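# Slide spoon handle-first into folded napkin pocket

## Task

Insert the spoon deep into the napkin's pocket with the handle leading. It must enter at the fold of the corner that is turned down and lie between the entire upper layer and the layers under it. The napkin has to keep its current folds and stay roughly in its original place and orientation. The spoon must never be dropped; a drop means failure.

## Robot and tools

ROBOT. Two arms, left_arm and right_arm, each with six joints and a two-finger gripper. Joint order, always: waist, shoulder, elbow, wrist pitch, wrist yaw, wrist roll. Stated ranges in radians: waist -2.618 to 3.054, shoulder 0.000 to 3.142, elbow 0.000 to 3.142, wrist pitch -1.571 to 1.571, wrist yaw -1.571 to 1.571, wrist roll -2.094 to 2.094. True ends may differ by up to 0.059 rad either way.

FRAMES. Scene frame: origin at table-top height halfway between the nominal bases, +x reaching out over the table, +y toward left_arm, +z up. Arm names do not match image sides. Calibrated bases in the scene frame: left_arm at (-0.008, +0.362, 0) m, right_arm at (+0.014, -0.331, 0) m, both almost unrotated (quat_wxyz near identity), up = +z. Each arm reports end_effector_position (m) and end_effector_quat_wxyz in its own base frame; these can be wrong by a few cm, worse at long reach. The reported point sits between the finger pads, under 1 cm behind the tips. Fingers point along the gripper's +z; they open and close along its y. Fixed cameras and the table use the scene frame.

ROW FORMAT. Every motion command uses rows of 14 numbers, one flat list covering both arms: left_arm's six joint angles then its opening, then right_arm's six joint angles then its opening. Joint numbers are absolute target angles in radians (not offsets), the same values the Joint positions line prints. Opening is absolute on a -1 to +1 scale: +1 fully open (about 87 mm between pads), +0.5 about 69 mm, 0 about 43 mm, -0.5 about 18 mm, -1 closed. An arm that should stay put still needs its numbers: resend its Joint targets angles, and resend its current opening command (writing 0 means close to 0, not 'unchanged').

execute_actions: argument actions is a list of actions; each action is a list of up to 15 rows, one row per 1/30 s step; if shorter, the last row fills the remaining steps. An empty list just returns state and images. cameras optional: omitted/null/["all"] gives all, [] gives none, an unknown name invalidates the call. A target more than 0.059 rad outside a joint's range and beyond its present angle is refused; otherwise a target past the real end is clipped and the result may say "joint sent to its limit". Each step, a joint's target is kept within 0.339 rad of its measured angle for the first three joints and 2.2 rad for the wrist joints; if targets would put a gripper more than 200 mm from where it is, that arm's targets are scaled back. Large changes therefore need several actions; finish an incomplete motion with another call.

move: target is one 14-number row or a list of up to 15 such rows (all absolute). Joints interpolate together, so grippers trace curves; nothing avoids obstacles or the other arm. speed (rad/s, 0.01 to 12.57, default 0.5) caps the joint with the longest way to go; one value or one per target. blend (rad) rounds corners at intermediate targets; default 0 stops at each. opening_speed (per second on the -1..+1 scale, at least 0.2) ramps openings. Openings in the first target start at once; a first target within 0.035 rad of the arm pauses the path for them. Openings in later targets apply on arrival once everything rests. blocking=false returns after about 0.5 s while the move continues; a new move replaces it. Paths take at least 0.5 s and are cut short past 10 s. The result adds a move: line: done, off_target (resting more than 0.035 rad away), moving, held (a check withheld steps or clearance stopped it) or fault, plus limits=held if steps were withheld. Done does not mean no contact.

wait: seconds 0 to 10; arms hold their last command; a running move keeps going. stop: brakes a running move; needs braking room. zoom_image: camera (cam_head_left, cam_head_right, cam_high, cam_left_wrist, cam_right_wrist) and region [x0, y0, x1, y1] in pixels of that camera's latest image, top-left origin, at most 504x504. finished_scene: scene = current scene number; irreversible, and the result should be stable without the robot.

RESULT LINES. Joint positions and Joint velocities: per arm, six joints (rad, rad/s) then gripper motor position 0 closed to 1 open. "within noise" means an arm is still. Joint targets: what joints are driven toward now. Tool commands: current opening commands. grip_measured: gripper reading on the -1..+1 scale, may be off by about 1 mm. To grip, command about 0.04 below the reading at first contact for full force (about 20 N per pad), less for lighter. Joint torques: drive output including arm weight, positive toward larger angle, offset and noisy; joints 1 to 3 wrap at ±28 N m. "joint command not followed" means the clearance check altered steps.

CAMERAS. All 672x504: cam_head_left, cam_head_right, cam_high (strong lens distortion), cam_left_wrist, cam_right_wrist. Approximate pinhole intrinsics, fx about 400 to 433, centre near (335, 251).

CAUTIONS. Never drop the spoon or release it moving; keep everything on the table. Avoid fast contacts, hard pushes, slams and any press between the two arms, including one gripper closing on the other's fingers. Any arm stop is costly. Friction and load can leave joints short; small turns may not happen. Motors heat when holding loads, stretched out, or pushing at unreachable poses: MOTOR HOT at 75 °C, at 90 °C the arm folds and idles, at 100 °C it goes limp. Loose objects may get nudged occasionally. The simulation keeps running while you reply, so running moves continue.

Each tool is called after "Emit:" as name(argument=value, ...) on one line, values as JSON.

## Session

Emit:
execute_actions(actions=[])

Scene clock: 0.00 s.
left_arm: end_effector_position=(+0.3812, -0.0133, +0.0487) grip_measured=+1.000 end_effector_quat_wxyz=(+0.586, +0.022, +0.810, +0.007) | right_arm: end_effector_position=(+0.3889, -0.0164, +0.0520) grip_measured=+0.996 end_effector_quat_wxyz=(+0.584, +0.035, +0.810, -0.038)
Joint positions: left_arm=[-0.055 1.57 0.337 0.915 -0.038 0.027 1] | right_arm=[0.005 1.58 0.376 0.88 0.107 0.013 0.998]
Joint velocities: within noise
Joint torques (N m): no reading
Heat: left arm: 44 °C; right arm: 47 °C.
Joint targets: left_arm=[-0.055 1.566 0.342 0.912 -0.038 0.028] | right_arm=[0.005 1.576 0.382 0.878 0.107 0.013]
Tool commands: left_gripper/opening=+1.0 right_gripper/opening=+1.0

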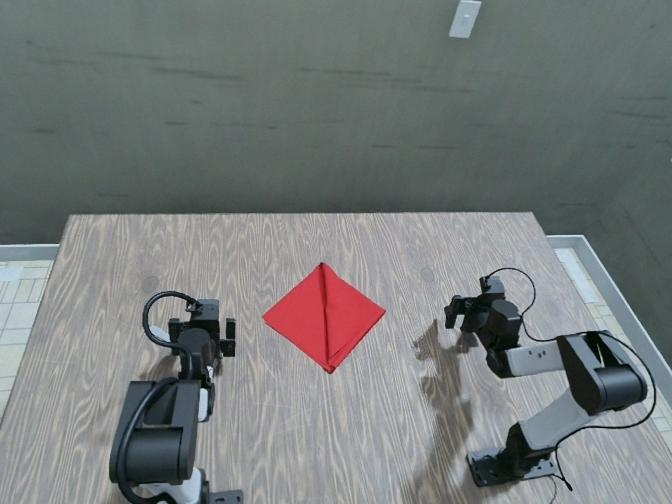

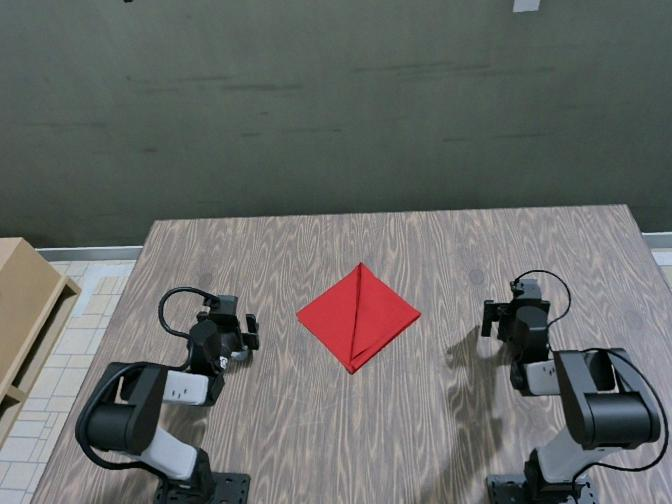

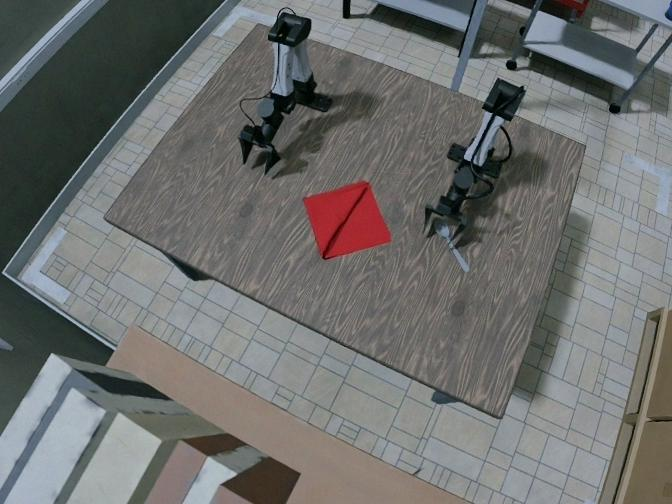

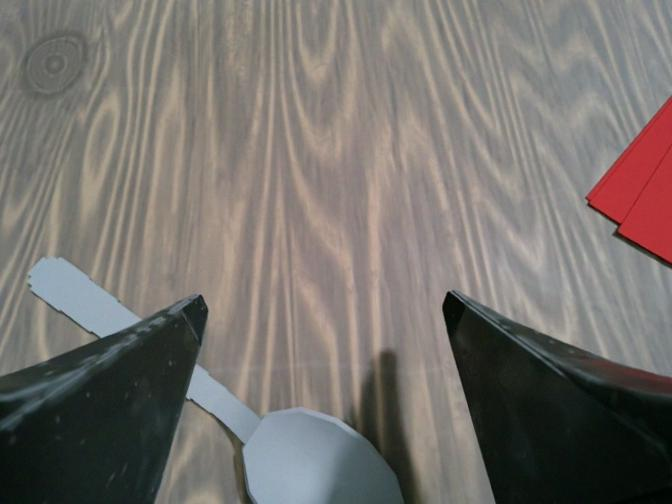

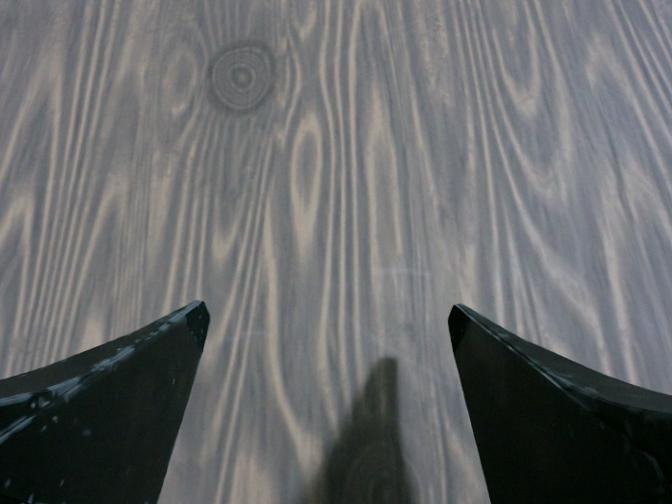

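Emit:
zoom_image(camera="cam_head_left", region=[250, 250, 400, 385])

Emit:
zoom_image(camera="cam_head_right", region=[285, 250, 435, 385])

Emit:
zoom_image(camera="cam_high", region=[290, 170, 490, 290])

Scaled by 3.360 from the camera's 672x504 image, which has a finer 960x720 frame.

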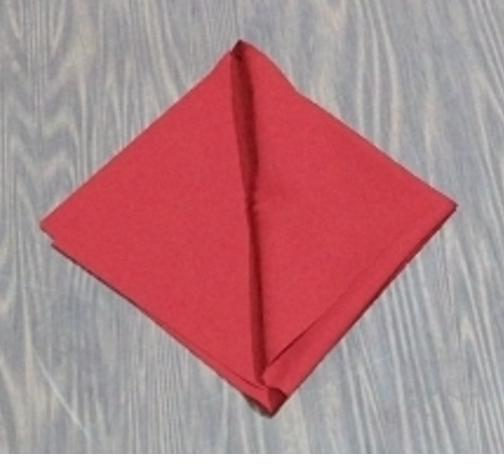

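Scaled by 3.360 from the camera's 672x504 image, which has a finer 960x720 frame.

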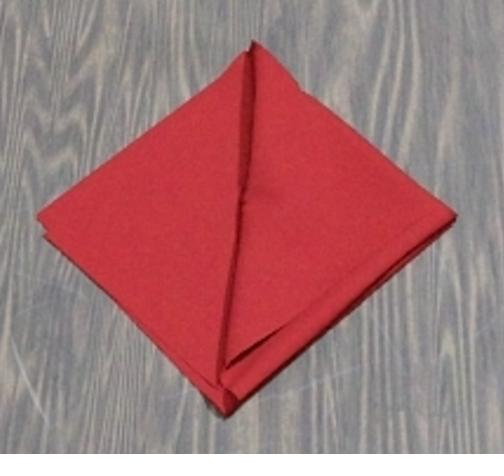

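Scaled by 2.520 from the camera's 672x504 image, which has a finer 960x720 frame.

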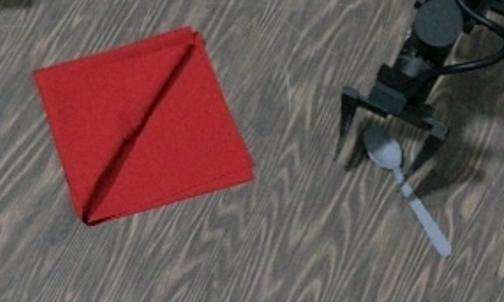

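Emit:
move(target=[-0.6, 1.5, 1.1, -0.4, 0, 0, 1, 0.005, 1.576, 0.382, 0.878, 0.107, 0.013, 1], speed=0.8)

Scene clock: 31.07 s.
left_arm: end_effector_position=(+0.3250, -0.2195, +0.1152) grip_measured=+1.000 end_effector_quat_wxyz=(+0.348, +0.278, +0.889, -0.102) | right_arm: end_effector_position=(+0.3889, -0.0164, +0.0520) grip_measured=+0.996 end_effector_quat_wxyz=(+0.584, +0.035, +0.810, -0.038)
Joint positions: left_arm=[-0.598 1.521 1.08 -0.387 -0.006 0.011 1] | right_arm=[0.005 1.58 0.376 0.88 0.107 0.013 0.998]
Joint velocities: within noise
Joint torques (N m): left_arm=[-0.68 -7.68 8.49 1.85 0.05 -0.11] | right_arm=[0.36 -5.6 5.34 1.79 -0.16 -0.01]
Heat: left arm: 46 °C; right arm: 50 °C.
Joint targets: left_arm=[-0.600 1.500 1.100 -0.400 0.000 0.000] | right_arm=[0.005 1.576 0.382 0.878 0.107 0.013]
move: done

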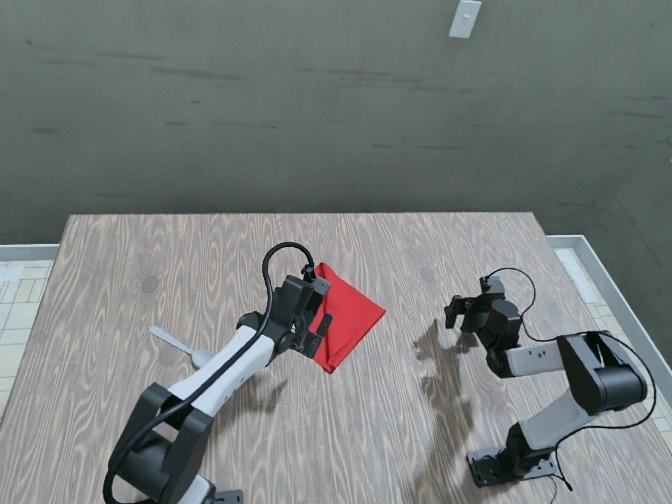

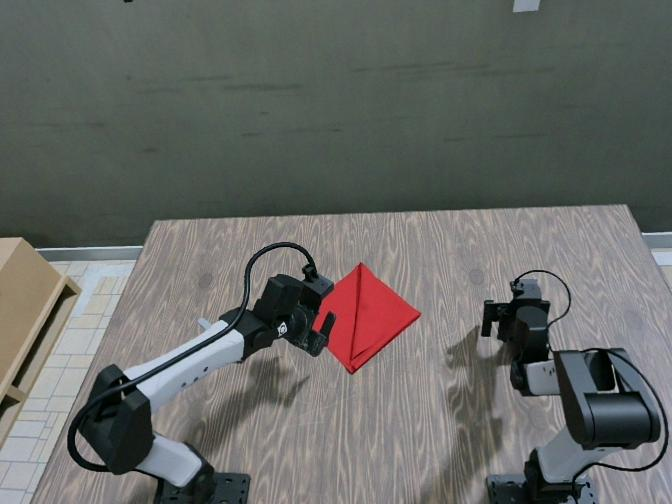

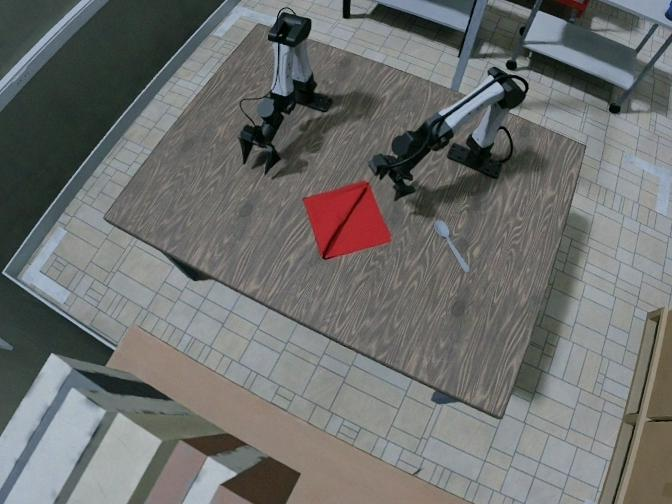

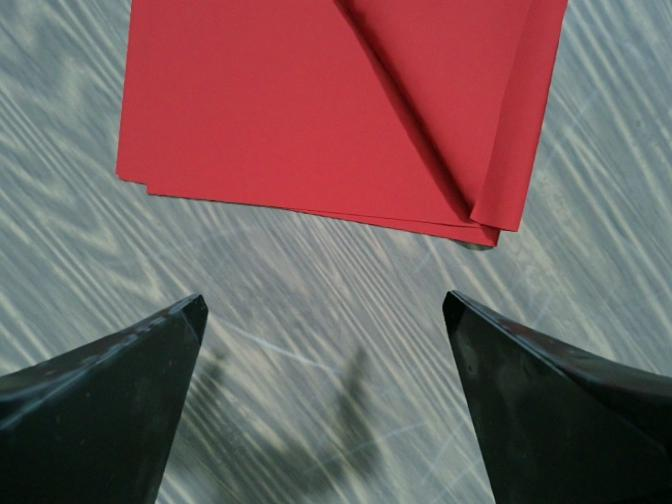

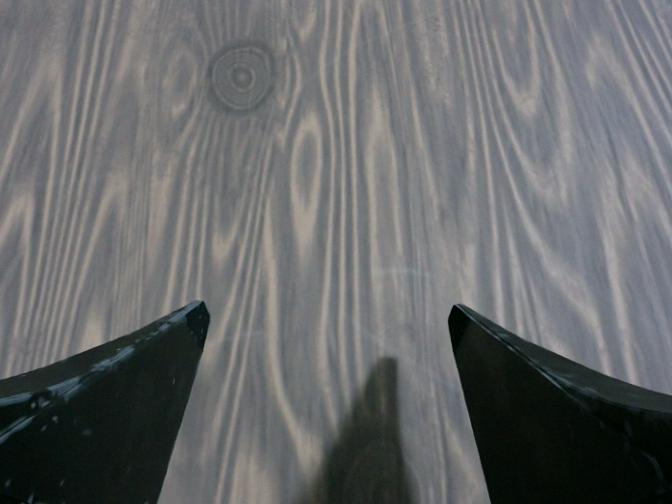

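Emit:
zoom_image(camera="cam_left_wrist", region=[300, 0, 600, 260])

Scaled by 1.680 from the camera's 672x504 image, which has a finer 960x720 frame.

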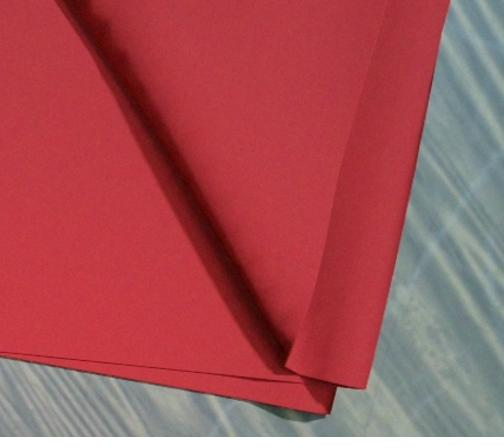

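Emit:
move(target=[-0.8, 1.3, 0.3, 0.75, 0, 0, 1, 0.005, 1.576, 0.382, 0.878, 0.107, 0.013, 1], speed=0.9, cameras=["cam_left_wrist"])

Emit:
zoom_image(camera="cam_left_wrist", region=[200, 0, 600, 300])

Scene clock: 55.53 s.
left_arm: end_effector_position=(+0.2565, -0.2589, +0.0877) grip_measured=+1.000 end_effector_quat_wxyz=(+0.562, +0.310, +0.732, -0.230) | right_arm: end_effector_position=(+0.3889, -0.0164, +0.0520) grip_measured=+0.996 end_effector_quat_wxyz=(+0.584, +0.035, +0.810, -0.038)
Joint positions: left_arm=[-0.794 1.316 0.307 0.743 -0.005 0.011 1] | right_arm=[0.005 1.58 0.376 0.88 0.107 0.013 0.998]
Joint velocities: within noise
Joint torques (N m): left_arm=[-1.1 -4.79 5.27 2.54 0.04 -0.1] | right_arm=[0.4 -5.72 5.49 1.85 -0.15 -0.03]
Heat: left arm: 48 °C; right arm: 50 °C.
Joint targets: left_arm=[-0.800 1.300 0.300 0.750 0.000 0.000] | right_arm=[0.005 1.576 0.382 0.878 0.107 0.013]
move: done
Images, in order (width x height): cam_left_wrist 672x504.

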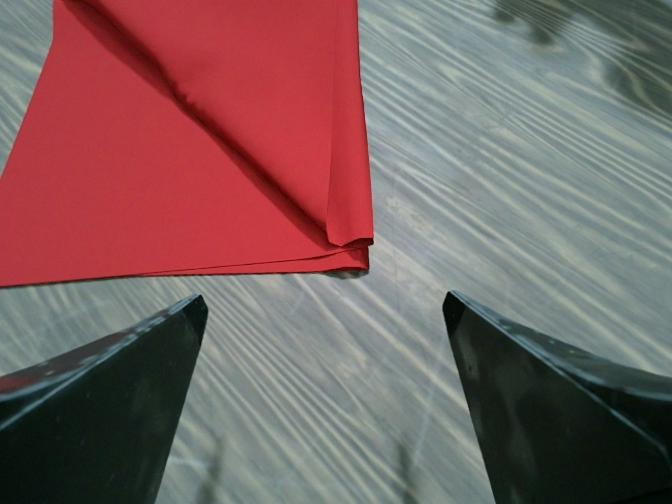

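Scaled by 1.260 from the camera's 672x504 image, which has a finer 960x720 frame.

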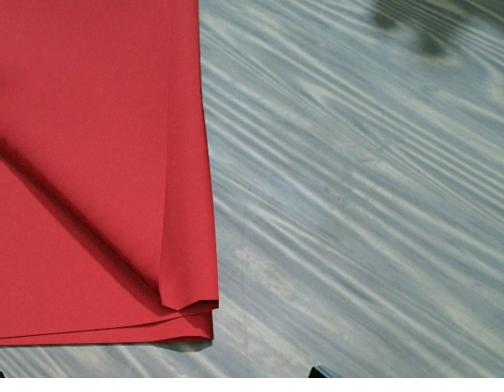

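Emit:
zoom_image(camera="cam_left_wrist", region=[40, 0, 240, 150])

Emit:
zoom_image(camera="cam_left_wrist", region=[200, 110, 400, 290])

Scaled by 2.520 from the camera's 672x504 image, which has a finer 960x720 frame.

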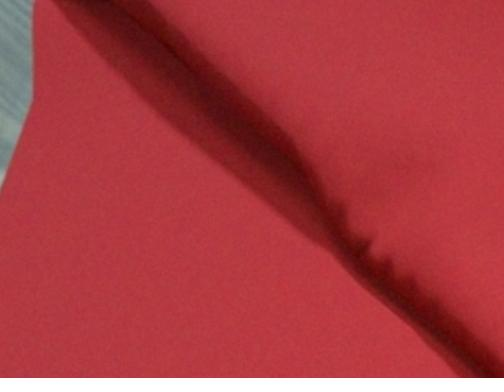

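Scaled by 2.520 from the camera's 672x504 image, which has a finer 960x720 frame.

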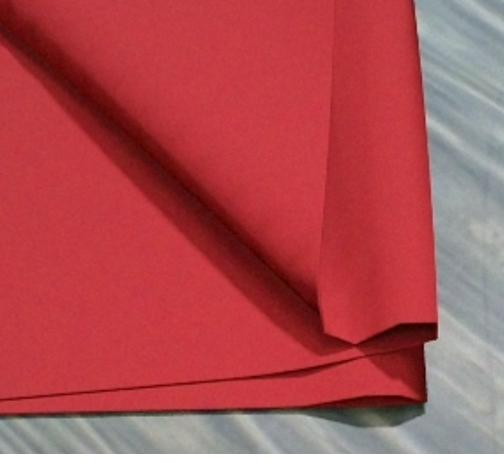

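Emit:
move(target=[0.0, 1.2, 1.0, -0.5, 0.4, 0, 1, 0.005, 1.576, 0.382, 0.878, 0.107, 0.013, 1], speed=0.9, cameras=["cam_left_wrist", "cam_high"])

Scene clock: 118.23 s.
left_arm: end_effector_position=(+0.3296, -0.0684, +0.1757) grip_measured=+1.000 end_effector_quat_wxyz=(+0.405, +0.087, +0.893, -0.176) | right_arm: end_effector_position=(+0.3889, -0.0164, +0.0520) grip_measured=+0.996 end_effector_quat_wxyz=(+0.584, +0.035, +0.810, -0.038)
Joint positions: left_arm=[-0.005 1.212 0.98 -0.487 0.392 0.01 1] | right_arm=[0.005 1.58 0.376 0.88 0.107 0.013 0.998]
Joint velocities: within noise
Joint torques (N m): left_arm=[0.09 -4.77 8.66 1.93 0.22 -0.07] | right_arm=[0.57 -5.57 5.31 1.83 -0.18 -0.03]
Heat: left arm: 49 °C; right arm: 50 °C.
Joint targets: left_arm=[0.000 1.200 1.000 -0.500 0.400 0.000] | right_arm=[0.005 1.576 0.382 0.878 0.107 0.013]
move: done
Images, in order (width x height): cam_high 672x504, cam_left_wrist 672x504.

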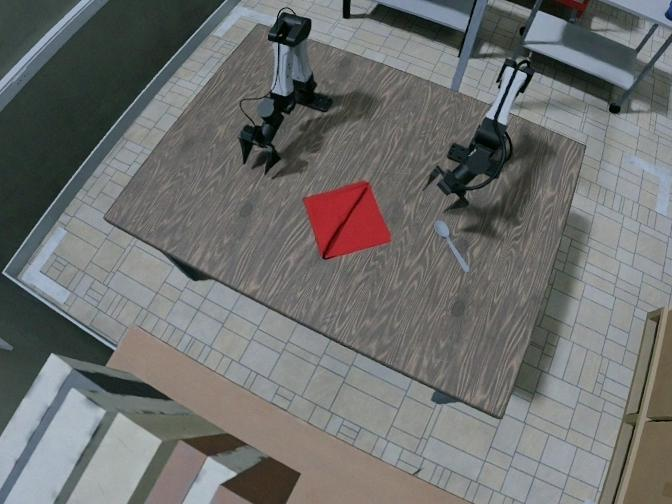

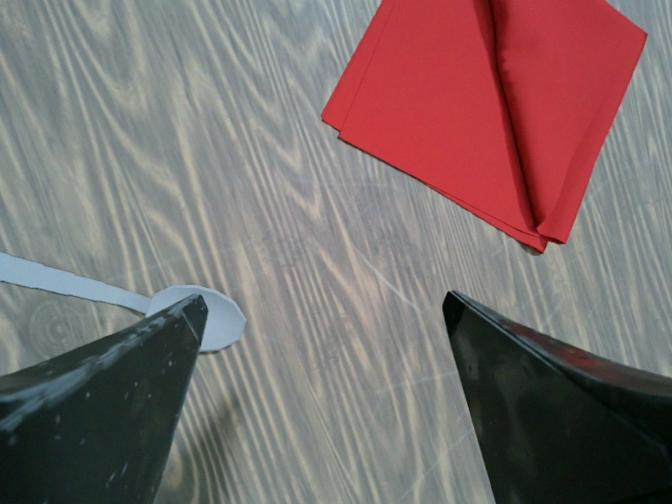

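Emit:
move(target=[-0.2, 1.7746, 1.3412, -0.9056, -0.474, -1.094, 1, 0.005, 1.576, 0.382, 0.878, 0.107, 0.013, 1], speed=0.9, cameras=["cam_left_wrist", "cam_high", "cam_head_left"])

Scene clock: 133.20 s.
left_arm: end_effector_position=(+0.3578, -0.0236, +0.0775) grip_measured=+1.000 end_effector_quat_wxyz=(+0.229, -0.439, +0.861, +0.116) | right_arm: end_effector_position=(+0.3889, -0.0164, +0.0520) grip_measured=+0.996 end_effector_quat_wxyz=(+0.584, +0.035, +0.810, -0.038)
Joint positions: left_arm=[-0.195 1.761 1.32 -0.895 -0.467 -1.082 1] | right_arm=[0.005 1.58 0.376 0.88 0.107 0.013 0.998]
Joint velocities: within noise
Joint torques (N m): left_arm=[-0.99 -6.27 7.92 0.87 -0.39 -0.11] | right_arm=[0.32 -5.6 5.24 1.79 -0.13 -0.05]
Heat: left arm: 47 °C; right arm: 50 °C.
Joint targets: left_arm=[-0.200 1.775 1.341 -0.906 -0.474 -1.094] | right_arm=[0.005 1.576 0.382 0.878 0.107 0.013]
move: done
Images, in order (width x height): cam_head_left 672x504, cam_high 672x504, cam_left_wrist 672x504.

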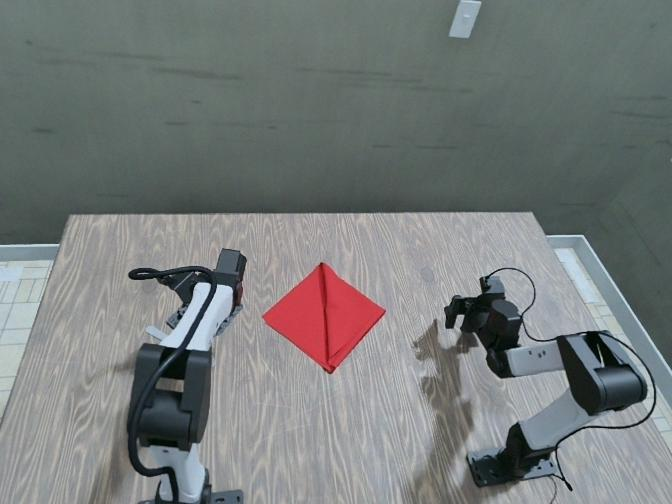

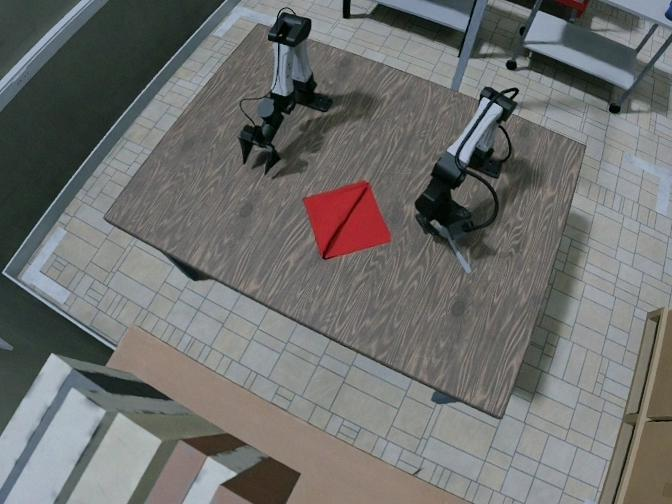

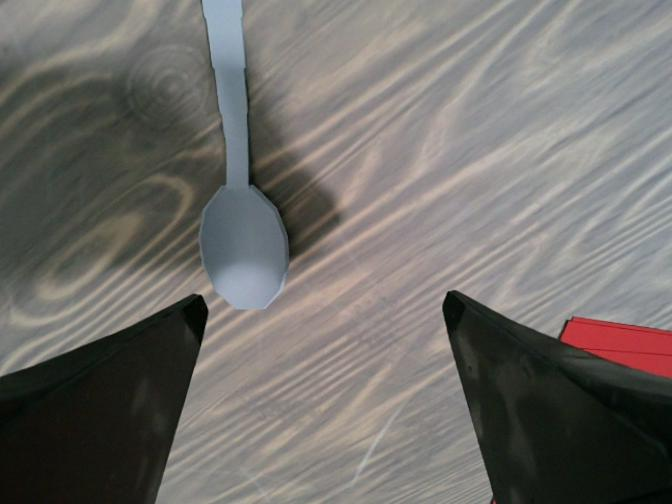

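Emit:
move(target=[-0.007, 1.6933, 1.1623, -0.7317, -0.4303, -0.919, 1, 0.005, 1.576, 0.382, 0.878, 0.107, 0.013, 1], speed=0.6, cameras=["cam_left_wrist"])

Scene clock: 150.77 s.
left_arm: end_effector_position=(+0.3438, +0.0425, +0.0528) grip_measured=+1.000 end_effector_quat_wxyz=(+0.218, -0.459, +0.851, +0.131) | right_arm: end_effector_position=(+0.3889, -0.0164, +0.0520) grip_measured=+0.996 end_effector_quat_wxyz=(+0.584, +0.035, +0.810, -0.038)
Joint positions: left_arm=[-0.006 1.721 1.169 -0.741 -0.439 -0.931 1] | right_arm=[0.005 1.58 0.376 0.88 0.107 0.013 0.998]
Joint velocities: within noise
Joint torques (N m): left_arm=[-0.57 -9.1 5.49 1.19 -0.2 0.15] | right_arm=[0.51 -5.61 5.42 1.77 -0.14 0]
Heat: left arm: 49 °C; right arm: 50 °C.
Joint targets: left_arm=[-0.007 1.693 1.162 -0.732 -0.430 -0.919] | right_arm=[0.005 1.576 0.382 0.878 0.107 0.013]
move: done
Images, in order (width x height): cam_left_wrist 672x504.

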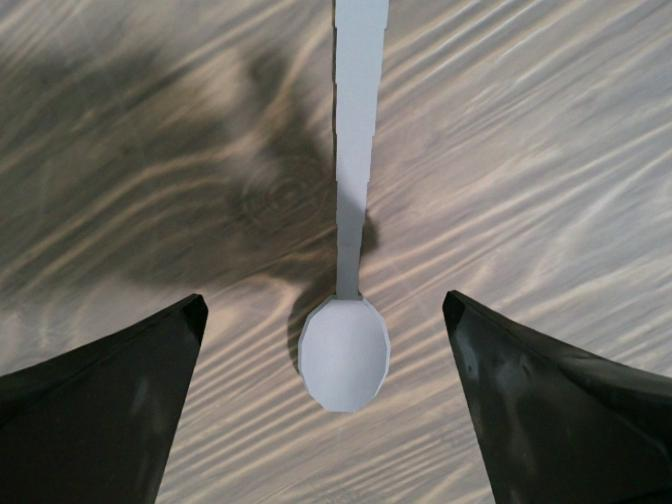

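Emit:
move(target=[-0.016, 1.745, 1.0707, -0.5616, -0.4223, -0.892, 1, 0.005, 1.576, 0.382, 0.878, 0.107, 0.013, 1], speed=0.4, cameras=["cam_left_wrist"])

Scene clock: 161.30 s.
left_arm: end_effector_position=(+0.3536, +0.0404, +0.0323) grip_measured=+1.000 end_effector_quat_wxyz=(+0.245, -0.450, +0.851, +0.114) | right_arm: end_effector_position=(+0.3889, -0.0164, +0.0520) grip_measured=+0.996 end_effector_quat_wxyz=(+0.584, +0.035, +0.810, -0.038)
Joint positions: left_arm=[-0.009 1.73 1.078 -0.57 -0.431 -0.904 1] | right_arm=[0.005 1.58 0.376 0.88 0.107 0.013 0.998]
Joint velocities: within noise
Joint torques (N m): left_arm=[-1.18 -5.85 5.38 1.35 -0.2 0.15] | right_arm=[0.12 -5.79 5.37 1.88 -0.17 0]
Heat: left arm: 48 °C; right arm: 50 °C.
Joint targets: left_arm=[-0.016 1.745 1.071 -0.562 -0.422 -0.892] | right_arm=[0.005 1.576 0.382 0.878 0.107 0.013]
move: done
Images, in order (width x height): cam_left_wrist 672x504.

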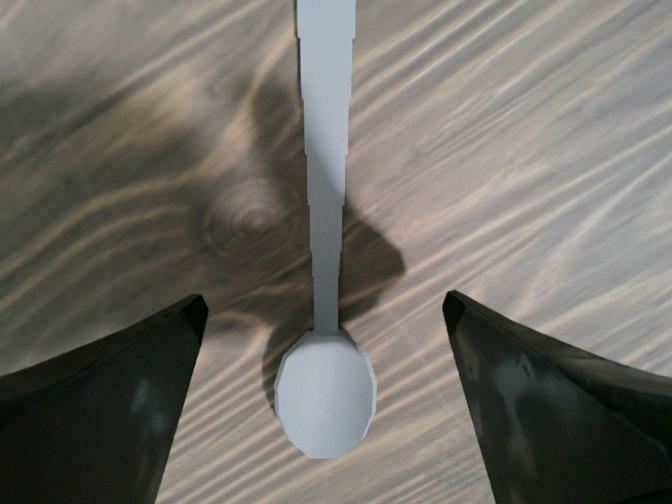

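Emit:
move(target=[-0.018, 1.782, 1.0436, -0.5127, -0.4223, -0.892, 1, 0.005, 1.576, 0.382, 0.878, 0.107, 0.013, 1], speed=0.15, cameras=["cam_left_wrist"])

Scene clock: 165.73 s.
left_arm: end_effector_position=(+0.3529, +0.0403, +0.0154) grip_measured=+1.000 end_effector_quat_wxyz=(+0.239, -0.448, +0.853, +0.117) | right_arm: end_effector_position=(+0.3889, -0.0164, +0.0520) grip_measured=+0.996 end_effector_quat_wxyz=(+0.584, +0.035, +0.810, -0.038)
Joint positions: left_arm=[-0.009 1.766 1.051 -0.521 -0.431 -0.903 1] | right_arm=[0.005 1.58 0.376 0.88 0.107 0.013 0.998]
Joint velocities: within noise
Joint torques (N m): left_arm=[-1.39 -5.9 5.2 1.3 -0.2 0.15] | right_arm=[0.44 -5.64 5.29 1.79 -0.09 -0.04]
Heat: left arm: 48 °C; right arm: 50 °C.
Joint targets: left_arm=[-0.018 1.782 1.044 -0.513 -0.422 -0.892] | right_arm=[0.005 1.576 0.382 0.878 0.107 0.013]
move: done
Images, in order (width x height): cam_left_wrist 672x504.

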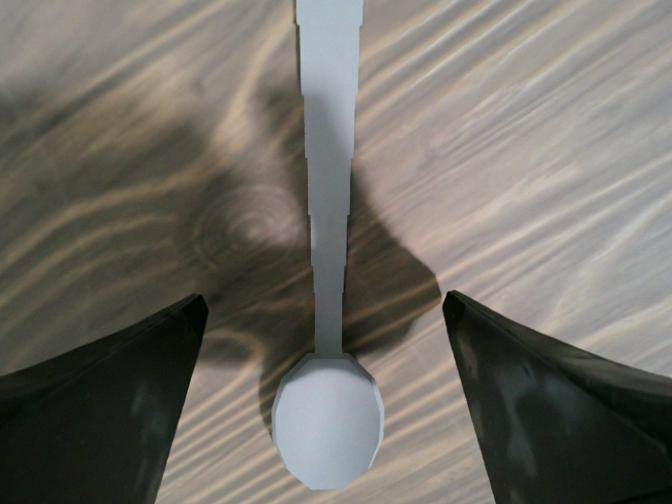

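Emit:
move(target=[-0.018, 1.800, 1.0436, -0.505, -0.4223, -0.892, 1, 0.005, 1.576, 0.382, 0.878, 0.107, 0.013, 1], speed=0.1, cameras=["cam_left_wrist", "cam_head_left"])

Emit:
zoom_image(camera="cam_left_wrist", region=[180, 200, 480, 425])

Scene clock: 168.80 s.
left_arm: end_effector_position=(+0.3531, +0.0404, +0.0129) grip_measured=+1.000 end_effector_quat_wxyz=(+0.237, -0.447, +0.854, +0.118) | right_arm: end_effector_position=(+0.3889, -0.0164, +0.0520) grip_measured=+0.996 end_effector_quat_wxyz=(+0.584, +0.035, +0.810, -0.038)
Joint positions: left_arm=[-0.009 1.774 1.051 -0.517 -0.431 -0.901 1] | right_arm=[0.005 1.58 0.376 0.88 0.107 0.013 0.998]
Joint velocities: within noise
Joint torques (N m): left_arm=[-1.36 -5.2 5.14 1.35 -0.21 0.13] | right_arm=[0.21 -5.63 5.35 1.82 -0.12 -0.06]
Heat: left arm: 48 °C; right arm: 50 °C.
Joint targets: left_arm=[-0.018 1.800 1.044 -0.505 -0.422 -0.892] | right_arm=[0.005 1.576 0.382 0.878 0.107 0.013]
move: done
Images, in order (width x height): cam_head_left 672x504, cam_left_wrist 672x504.

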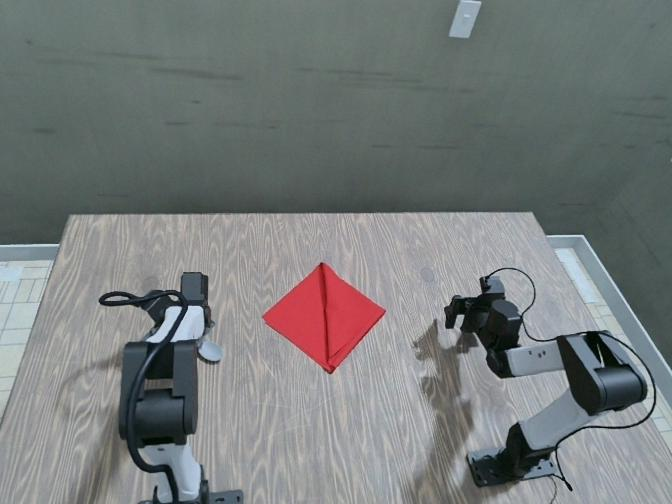

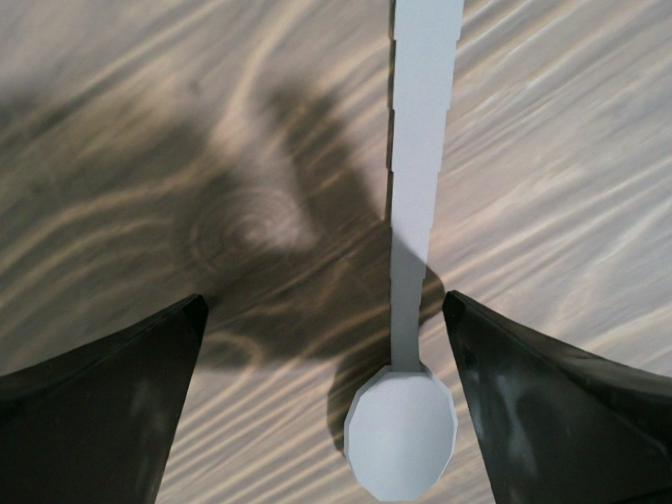

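Scaled by 1.680 from the camera's 672x504 image, which has a finer 960x720 frame.

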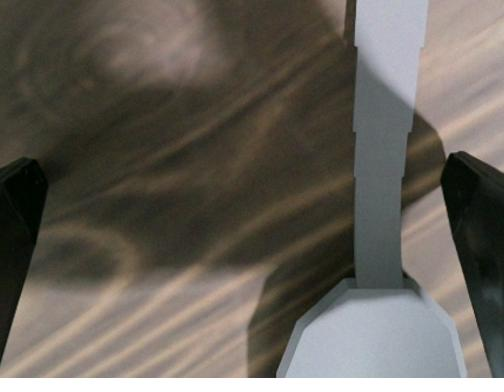

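Emit:
move(target=[-0.062, 1.870, 1.1391, -0.540, -0.429, -0.915, 1, 0.005, 1.576, 0.382, 0.878, 0.107, 0.013, 1], speed=0.2, cameras=["cam_left_wrist"])

Scene clock: 176.73 s.
left_arm: end_effector_position=(+0.3733, +0.0266, +0.0122) grip_measured=+1.000 end_effector_quat_wxyz=(+0.244, -0.428, +0.862, +0.120) | right_arm: end_effector_position=(+0.3889, -0.0164, +0.0520) grip_measured=+0.996 end_effector_quat_wxyz=(+0.584, +0.035, +0.810, -0.038)
Joint positions: left_arm=[-0.053 1.84 1.129 -0.525 -0.447 -0.9 1] | right_arm=[0.005 1.58 0.376 0.88 0.107 0.013 0.998]
Joint velocities: within noise
Joint torques (N m): left_arm=[-1.32 -5.45 6.69 1.03 -0.12 -0.15] | right_arm=[0.23 -5.75 5.5 1.82 -0.18 -0.04]
Heat: left arm: 47 °C; right arm: 50 °C.
Joint targets: left_arm=[-0.062 1.870 1.139 -0.540 -0.429 -0.915] | right_arm=[0.005 1.576 0.382 0.878 0.107 0.013]
move: done
Images, in order (width x height): cam_left_wrist 672x504.

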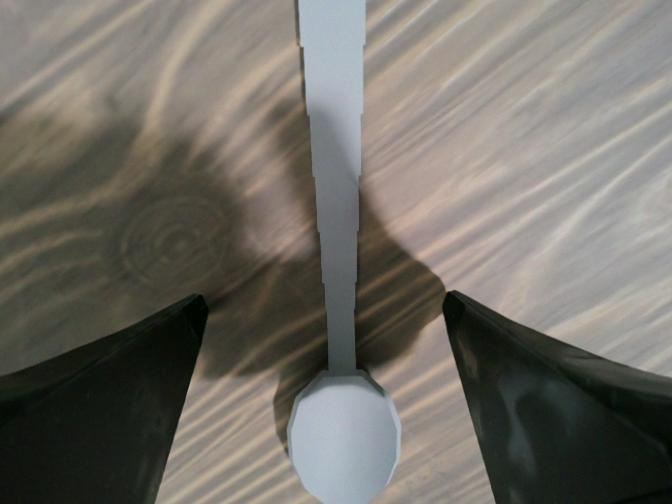

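Emit:
move(target=[-0.062, 1.882, 1.1391, -0.535, -0.429, -0.915, 1, 0.005, 1.576, 0.382, 0.878, 0.107, 0.013, 1], speed=0.1, cameras=["cam_left_wrist"])

Scene clock: 179.40 s.
left_arm: end_effector_position=(+0.3742, +0.0265, +0.0121) grip_measured=+1.000 end_effector_quat_wxyz=(+0.244, -0.428, +0.862, +0.120) | right_arm: end_effector_position=(+0.3889, -0.0164, +0.0520) grip_measured=+0.996 end_effector_quat_wxyz=(+0.584, +0.035, +0.810, -0.038)
Joint positions: left_arm=[-0.053 1.844 1.134 -0.527 -0.447 -0.9 1] | right_arm=[0.005 1.58 0.376 0.88 0.107 0.013 0.998]
Joint velocities: within noise
Joint torques (N m): left_arm=[-1.32 -4.9 6.26 1.1 -0.11 -0.15] | right_arm=[0.28 -5.79 5.31 1.78 -0.2 -0.03]
Heat: left arm: 47 °C; right arm: 50 °C.
Joint targets: left_arm=[-0.062 1.882 1.139 -0.535 -0.429 -0.915] | right_arm=[0.005 1.576 0.382 0.878 0.107 0.013]
move: off_target (left_arm); left_arm: the shoulder is farthest, 0.038 rad from its target
Images, in order (width x height): cam_left_wrist 672x504.

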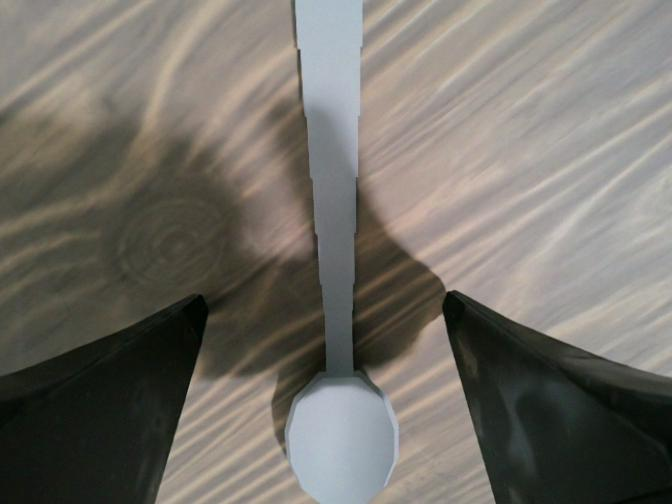

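Emit:
move(target=[-0.062, 1.872, 1.1391, -0.538, -0.429, -0.915, -0.5, 0.005, 1.576, 0.382, 0.878, 0.107, 0.013, 1], opening_speed=0.8, cameras=["cam_left_wrist"])

Scene clock: 183.57 s.
left_arm: end_effector_position=(+0.3742, +0.0267, +0.0121) grip_measured=-0.500 end_effector_quat_wxyz=(+0.244, -0.429, +0.862, +0.120) | right_arm: end_effector_position=(+0.3889, -0.0164, +0.0520) grip_measured=+0.996 end_effector_quat_wxyz=(+0.584, +0.035, +0.810, -0.038)
Joint positions: left_arm=[-0.053 1.844 1.134 -0.527 -0.448 -0.9 0.25] | right_arm=[0.005 1.58 0.376 0.88 0.107 0.013 0.998]
Joint velocities: within noise
Joint torques (N m): left_arm=[-1.33 -5.63 6.27 1.07 -0.1 -0.15] | right_arm=[0.51 -5.86 5.45 1.88 -0.14 -0.02]
Heat: left arm: 47 °C; right arm: 50 °C.
Joint targets: left_arm=[-0.062 1.872 1.139 -0.538 -0.429 -0.915] | right_arm=[0.005 1.576 0.382 0.878 0.107 0.013]
move: done
Images, in order (width x height): cam_left_wrist 672x504.

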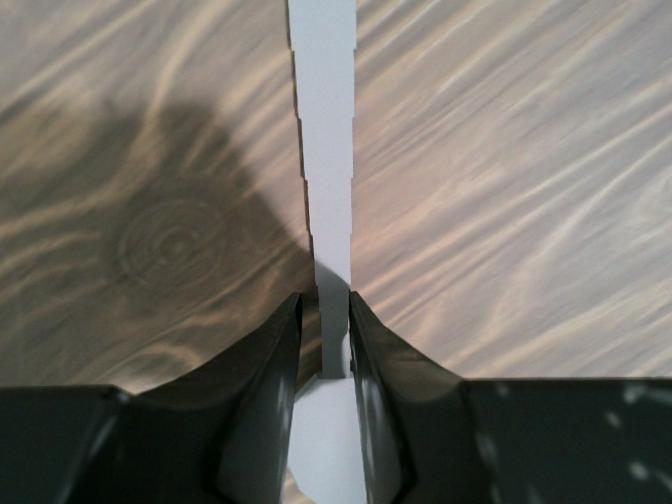

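Emit:
move(target=[-0.062, 1.872, 1.1391, -0.538, -0.429, -0.915, -0.85, 0.005, 1.576, 0.382, 0.878, 0.107, 0.013, 1], opening_speed=0.4, cameras=["cam_left_wrist"])

Emit:
zoom_image(camera="cam_left_wrist", region=[230, 240, 430, 390])

Scene clock: 187.37 s.
left_arm: end_effector_position=(+0.3743, +0.0266, +0.0121) grip_measured=-0.720 end_effector_quat_wxyz=(+0.244, -0.429, +0.861, +0.120) | right_arm: end_effector_position=(+0.3889, -0.0164, +0.0520) grip_measured=+0.996 end_effector_quat_wxyz=(+0.584, +0.035, +0.810, -0.038)
Joint positions: left_arm=[-0.053 1.844 1.134 -0.527 -0.448 -0.9 0.14] | right_arm=[0.005 1.58 0.376 0.88 0.107 0.013 0.998]
Joint velocities: within noise
Joint torques (N m): left_arm=[-1.33 -5.71 6.26 1.07 -0.11 -0.13] | right_arm=[0.54 -5.79 5.37 1.86 -0.13 -0.02]
Heat: left arm: 47 °C; right arm: 50 °C.
Joint targets: left_arm=[-0.062 1.872 1.139 -0.538 -0.429 -0.915] | right_arm=[0.005 1.576 0.382 0.878 0.107 0.013]
move: done
Images, in order (width x height): cam_left_wrist 672x504.

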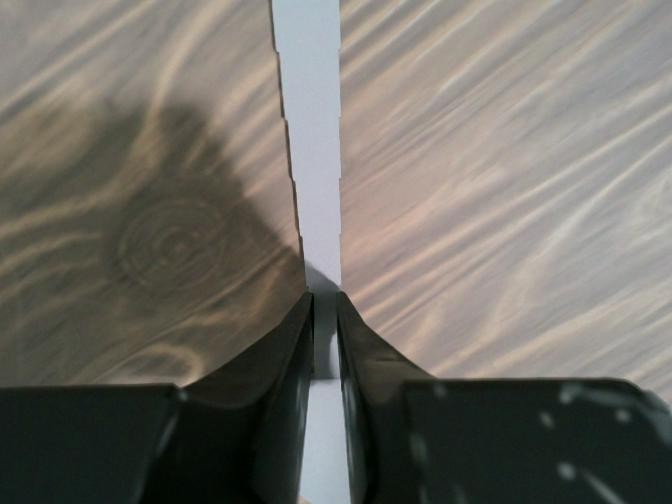

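Scaled by 2.520 from the camera's 672x504 image, which has a finer 960x720 frame.

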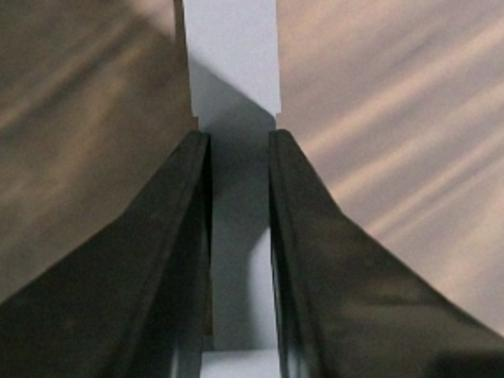

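Emit:
move(target=[-0.062, 1.77, 1.1391, -0.638, -0.429, -0.915, -0.9, 0.005, 1.576, 0.382, 0.878, 0.107, 0.013, 1], speed=0.2, cameras=["cam_left_wrist", "cam_head_left", "cam_high"])

Emit:
zoom_image(camera="cam_high", region=[380, 160, 520, 290])

Scene clock: 190.67 s.
left_arm: end_effector_position=(+0.3537, +0.0254, +0.0214) grip_measured=-0.720 end_effector_quat_wxyz=(+0.217, -0.426, +0.869, +0.128) | right_arm: end_effector_position=(+0.3889, -0.0164, +0.0520) grip_measured=+0.996 end_effector_quat_wxyz=(+0.584, +0.035, +0.810, -0.038)
Joint positions: left_arm=[-0.053 1.801 1.134 -0.63 -0.435 -0.904 0.14] | right_arm=[0.005 1.58 0.376 0.88 0.107 0.013 0.998]
Joint velocities: within noise
Joint torques (N m): left_arm=[-1.35 -9.81 6.28 0.99 -0.23 -0.1] | right_arm=[0.44 -5.65 5.46 1.81 -0.13 -0.09]
Heat: left arm: 47 °C; right arm: 50 °C.
Joint targets: left_arm=[-0.062 1.770 1.139 -0.638 -0.429 -0.915] | right_arm=[0.005 1.576 0.382 0.878 0.107 0.013]
move: done
Images, in order (width x height): cam_head_left 672x504, cam_high 672x504, cam_left_wrist 672x504.

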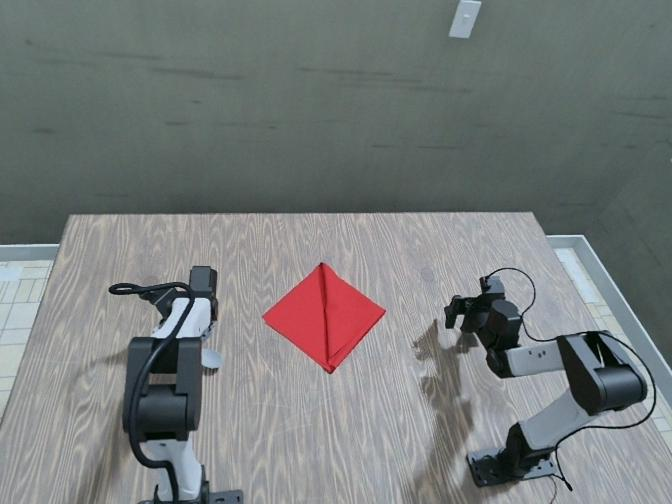

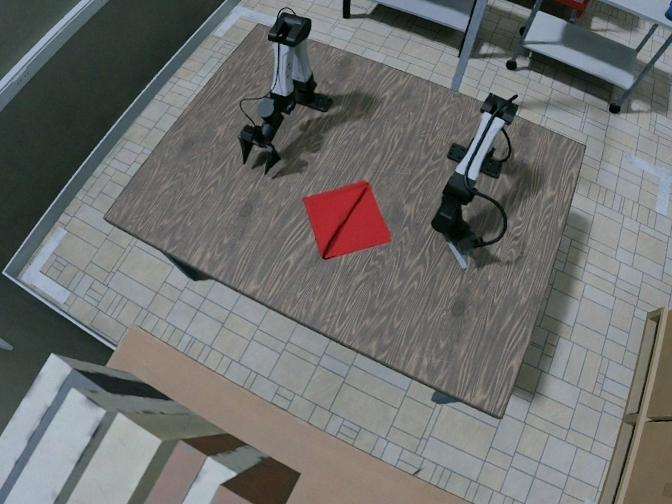

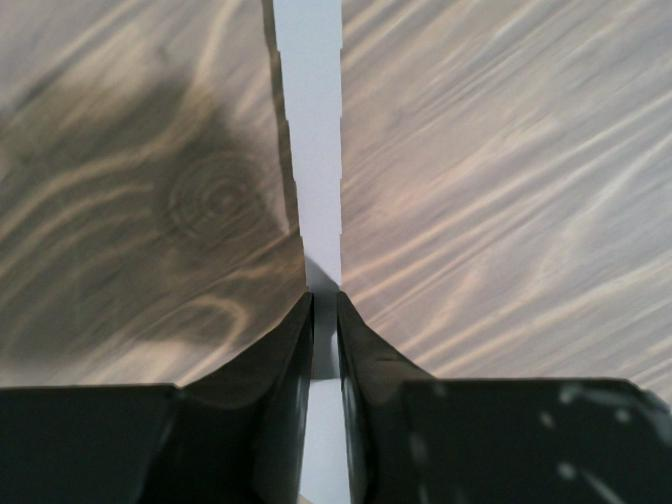

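Scaled by 3.600 from the camera's 672x504 image, which has a finer 960x720 frame.

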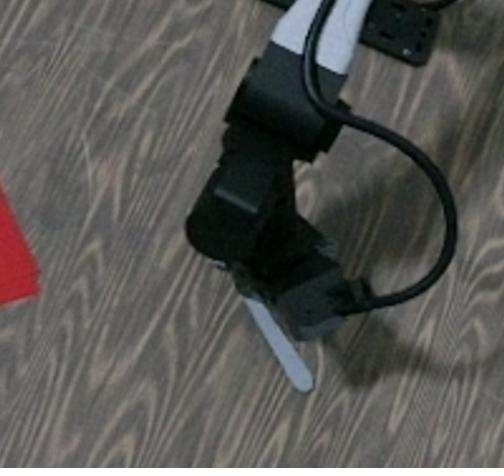

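Emit:
move(target=[[-0.06, 1.7457, 1.5448, -1.06, -0.429, -0.915, -0.9, 0.005, 1.576, 0.382, 0.878, 0.107, 0.013, 1],[-0.3315, 2.1037, 1.7359, -0.9861, 0.3816, 1.0365, -0.9, 0.005, 1.576, 0.382, 0.878, 0.107, 0.013, 1]], speed=[0.4, 0.5], blend=[0.05, 0])

Scene clock: 226.20 s.
left_arm: end_effector_position=(+0.3954, -0.1665, +0.0589) grip_measured=-0.720 end_effector_quat_wxyz=(+0.154, +0.626, +0.752, -0.140) | right_arm: end_effector_position=(+0.3889, -0.0164, +0.0520) grip_measured=+0.996 end_effector_quat_wxyz=(+0.584, +0.035, +0.810, -0.038)
Joint positions: left_arm=[-0.327 2.086 1.709 -0.996 0.372 1.025 0.14] | right_arm=[0.005 1.58 0.376 0.88 0.107 0.013 0.998]
Joint velocities: within noise
Joint torques (N m): left_arm=[-0.95 -8.54 8.36 1.03 0.35 0.15] | right_arm=[0.5 -5.57 5.65 1.86 -0.09 0.01]
Heat: left arm: 47 °C; right arm: 50 °C.
Joint targets: left_arm=[-0.332 2.104 1.736 -0.986 0.382 1.037] | right_arm=[0.005 1.576 0.382 0.878 0.107 0.013]
move: done

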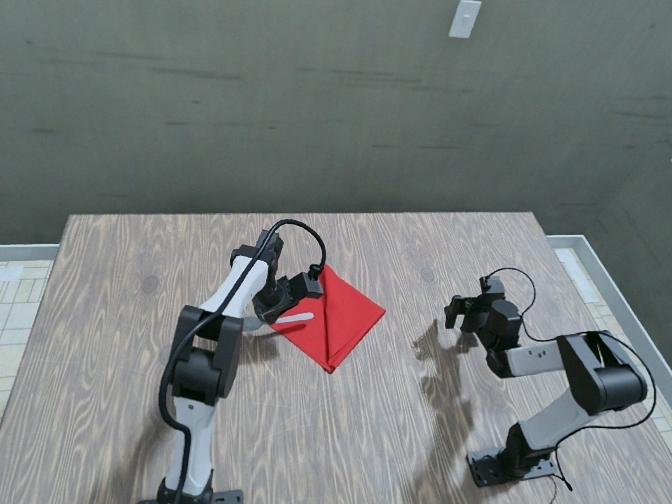

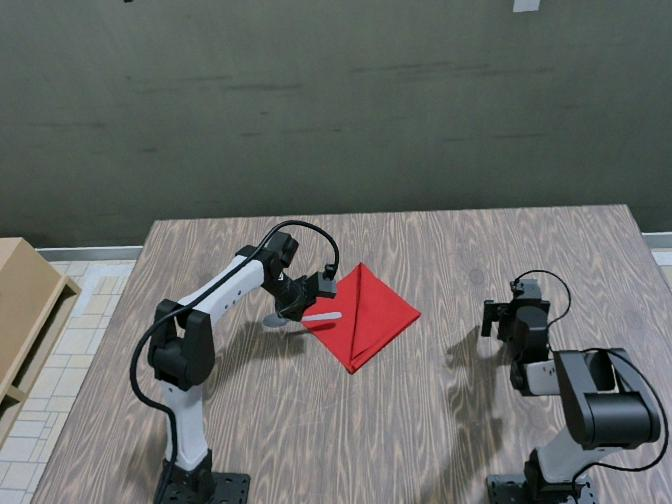

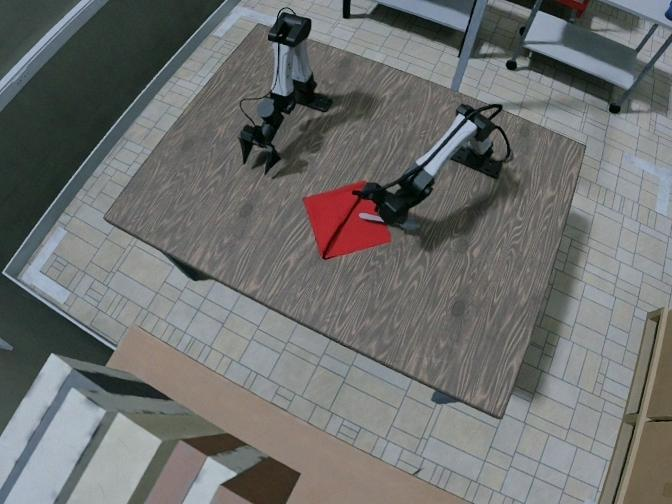

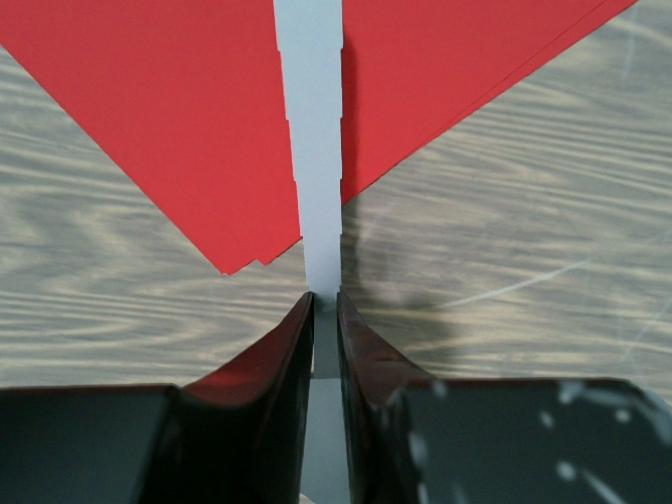

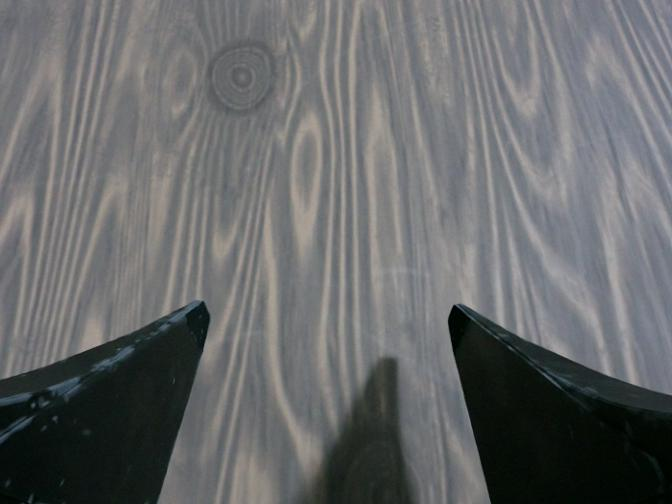

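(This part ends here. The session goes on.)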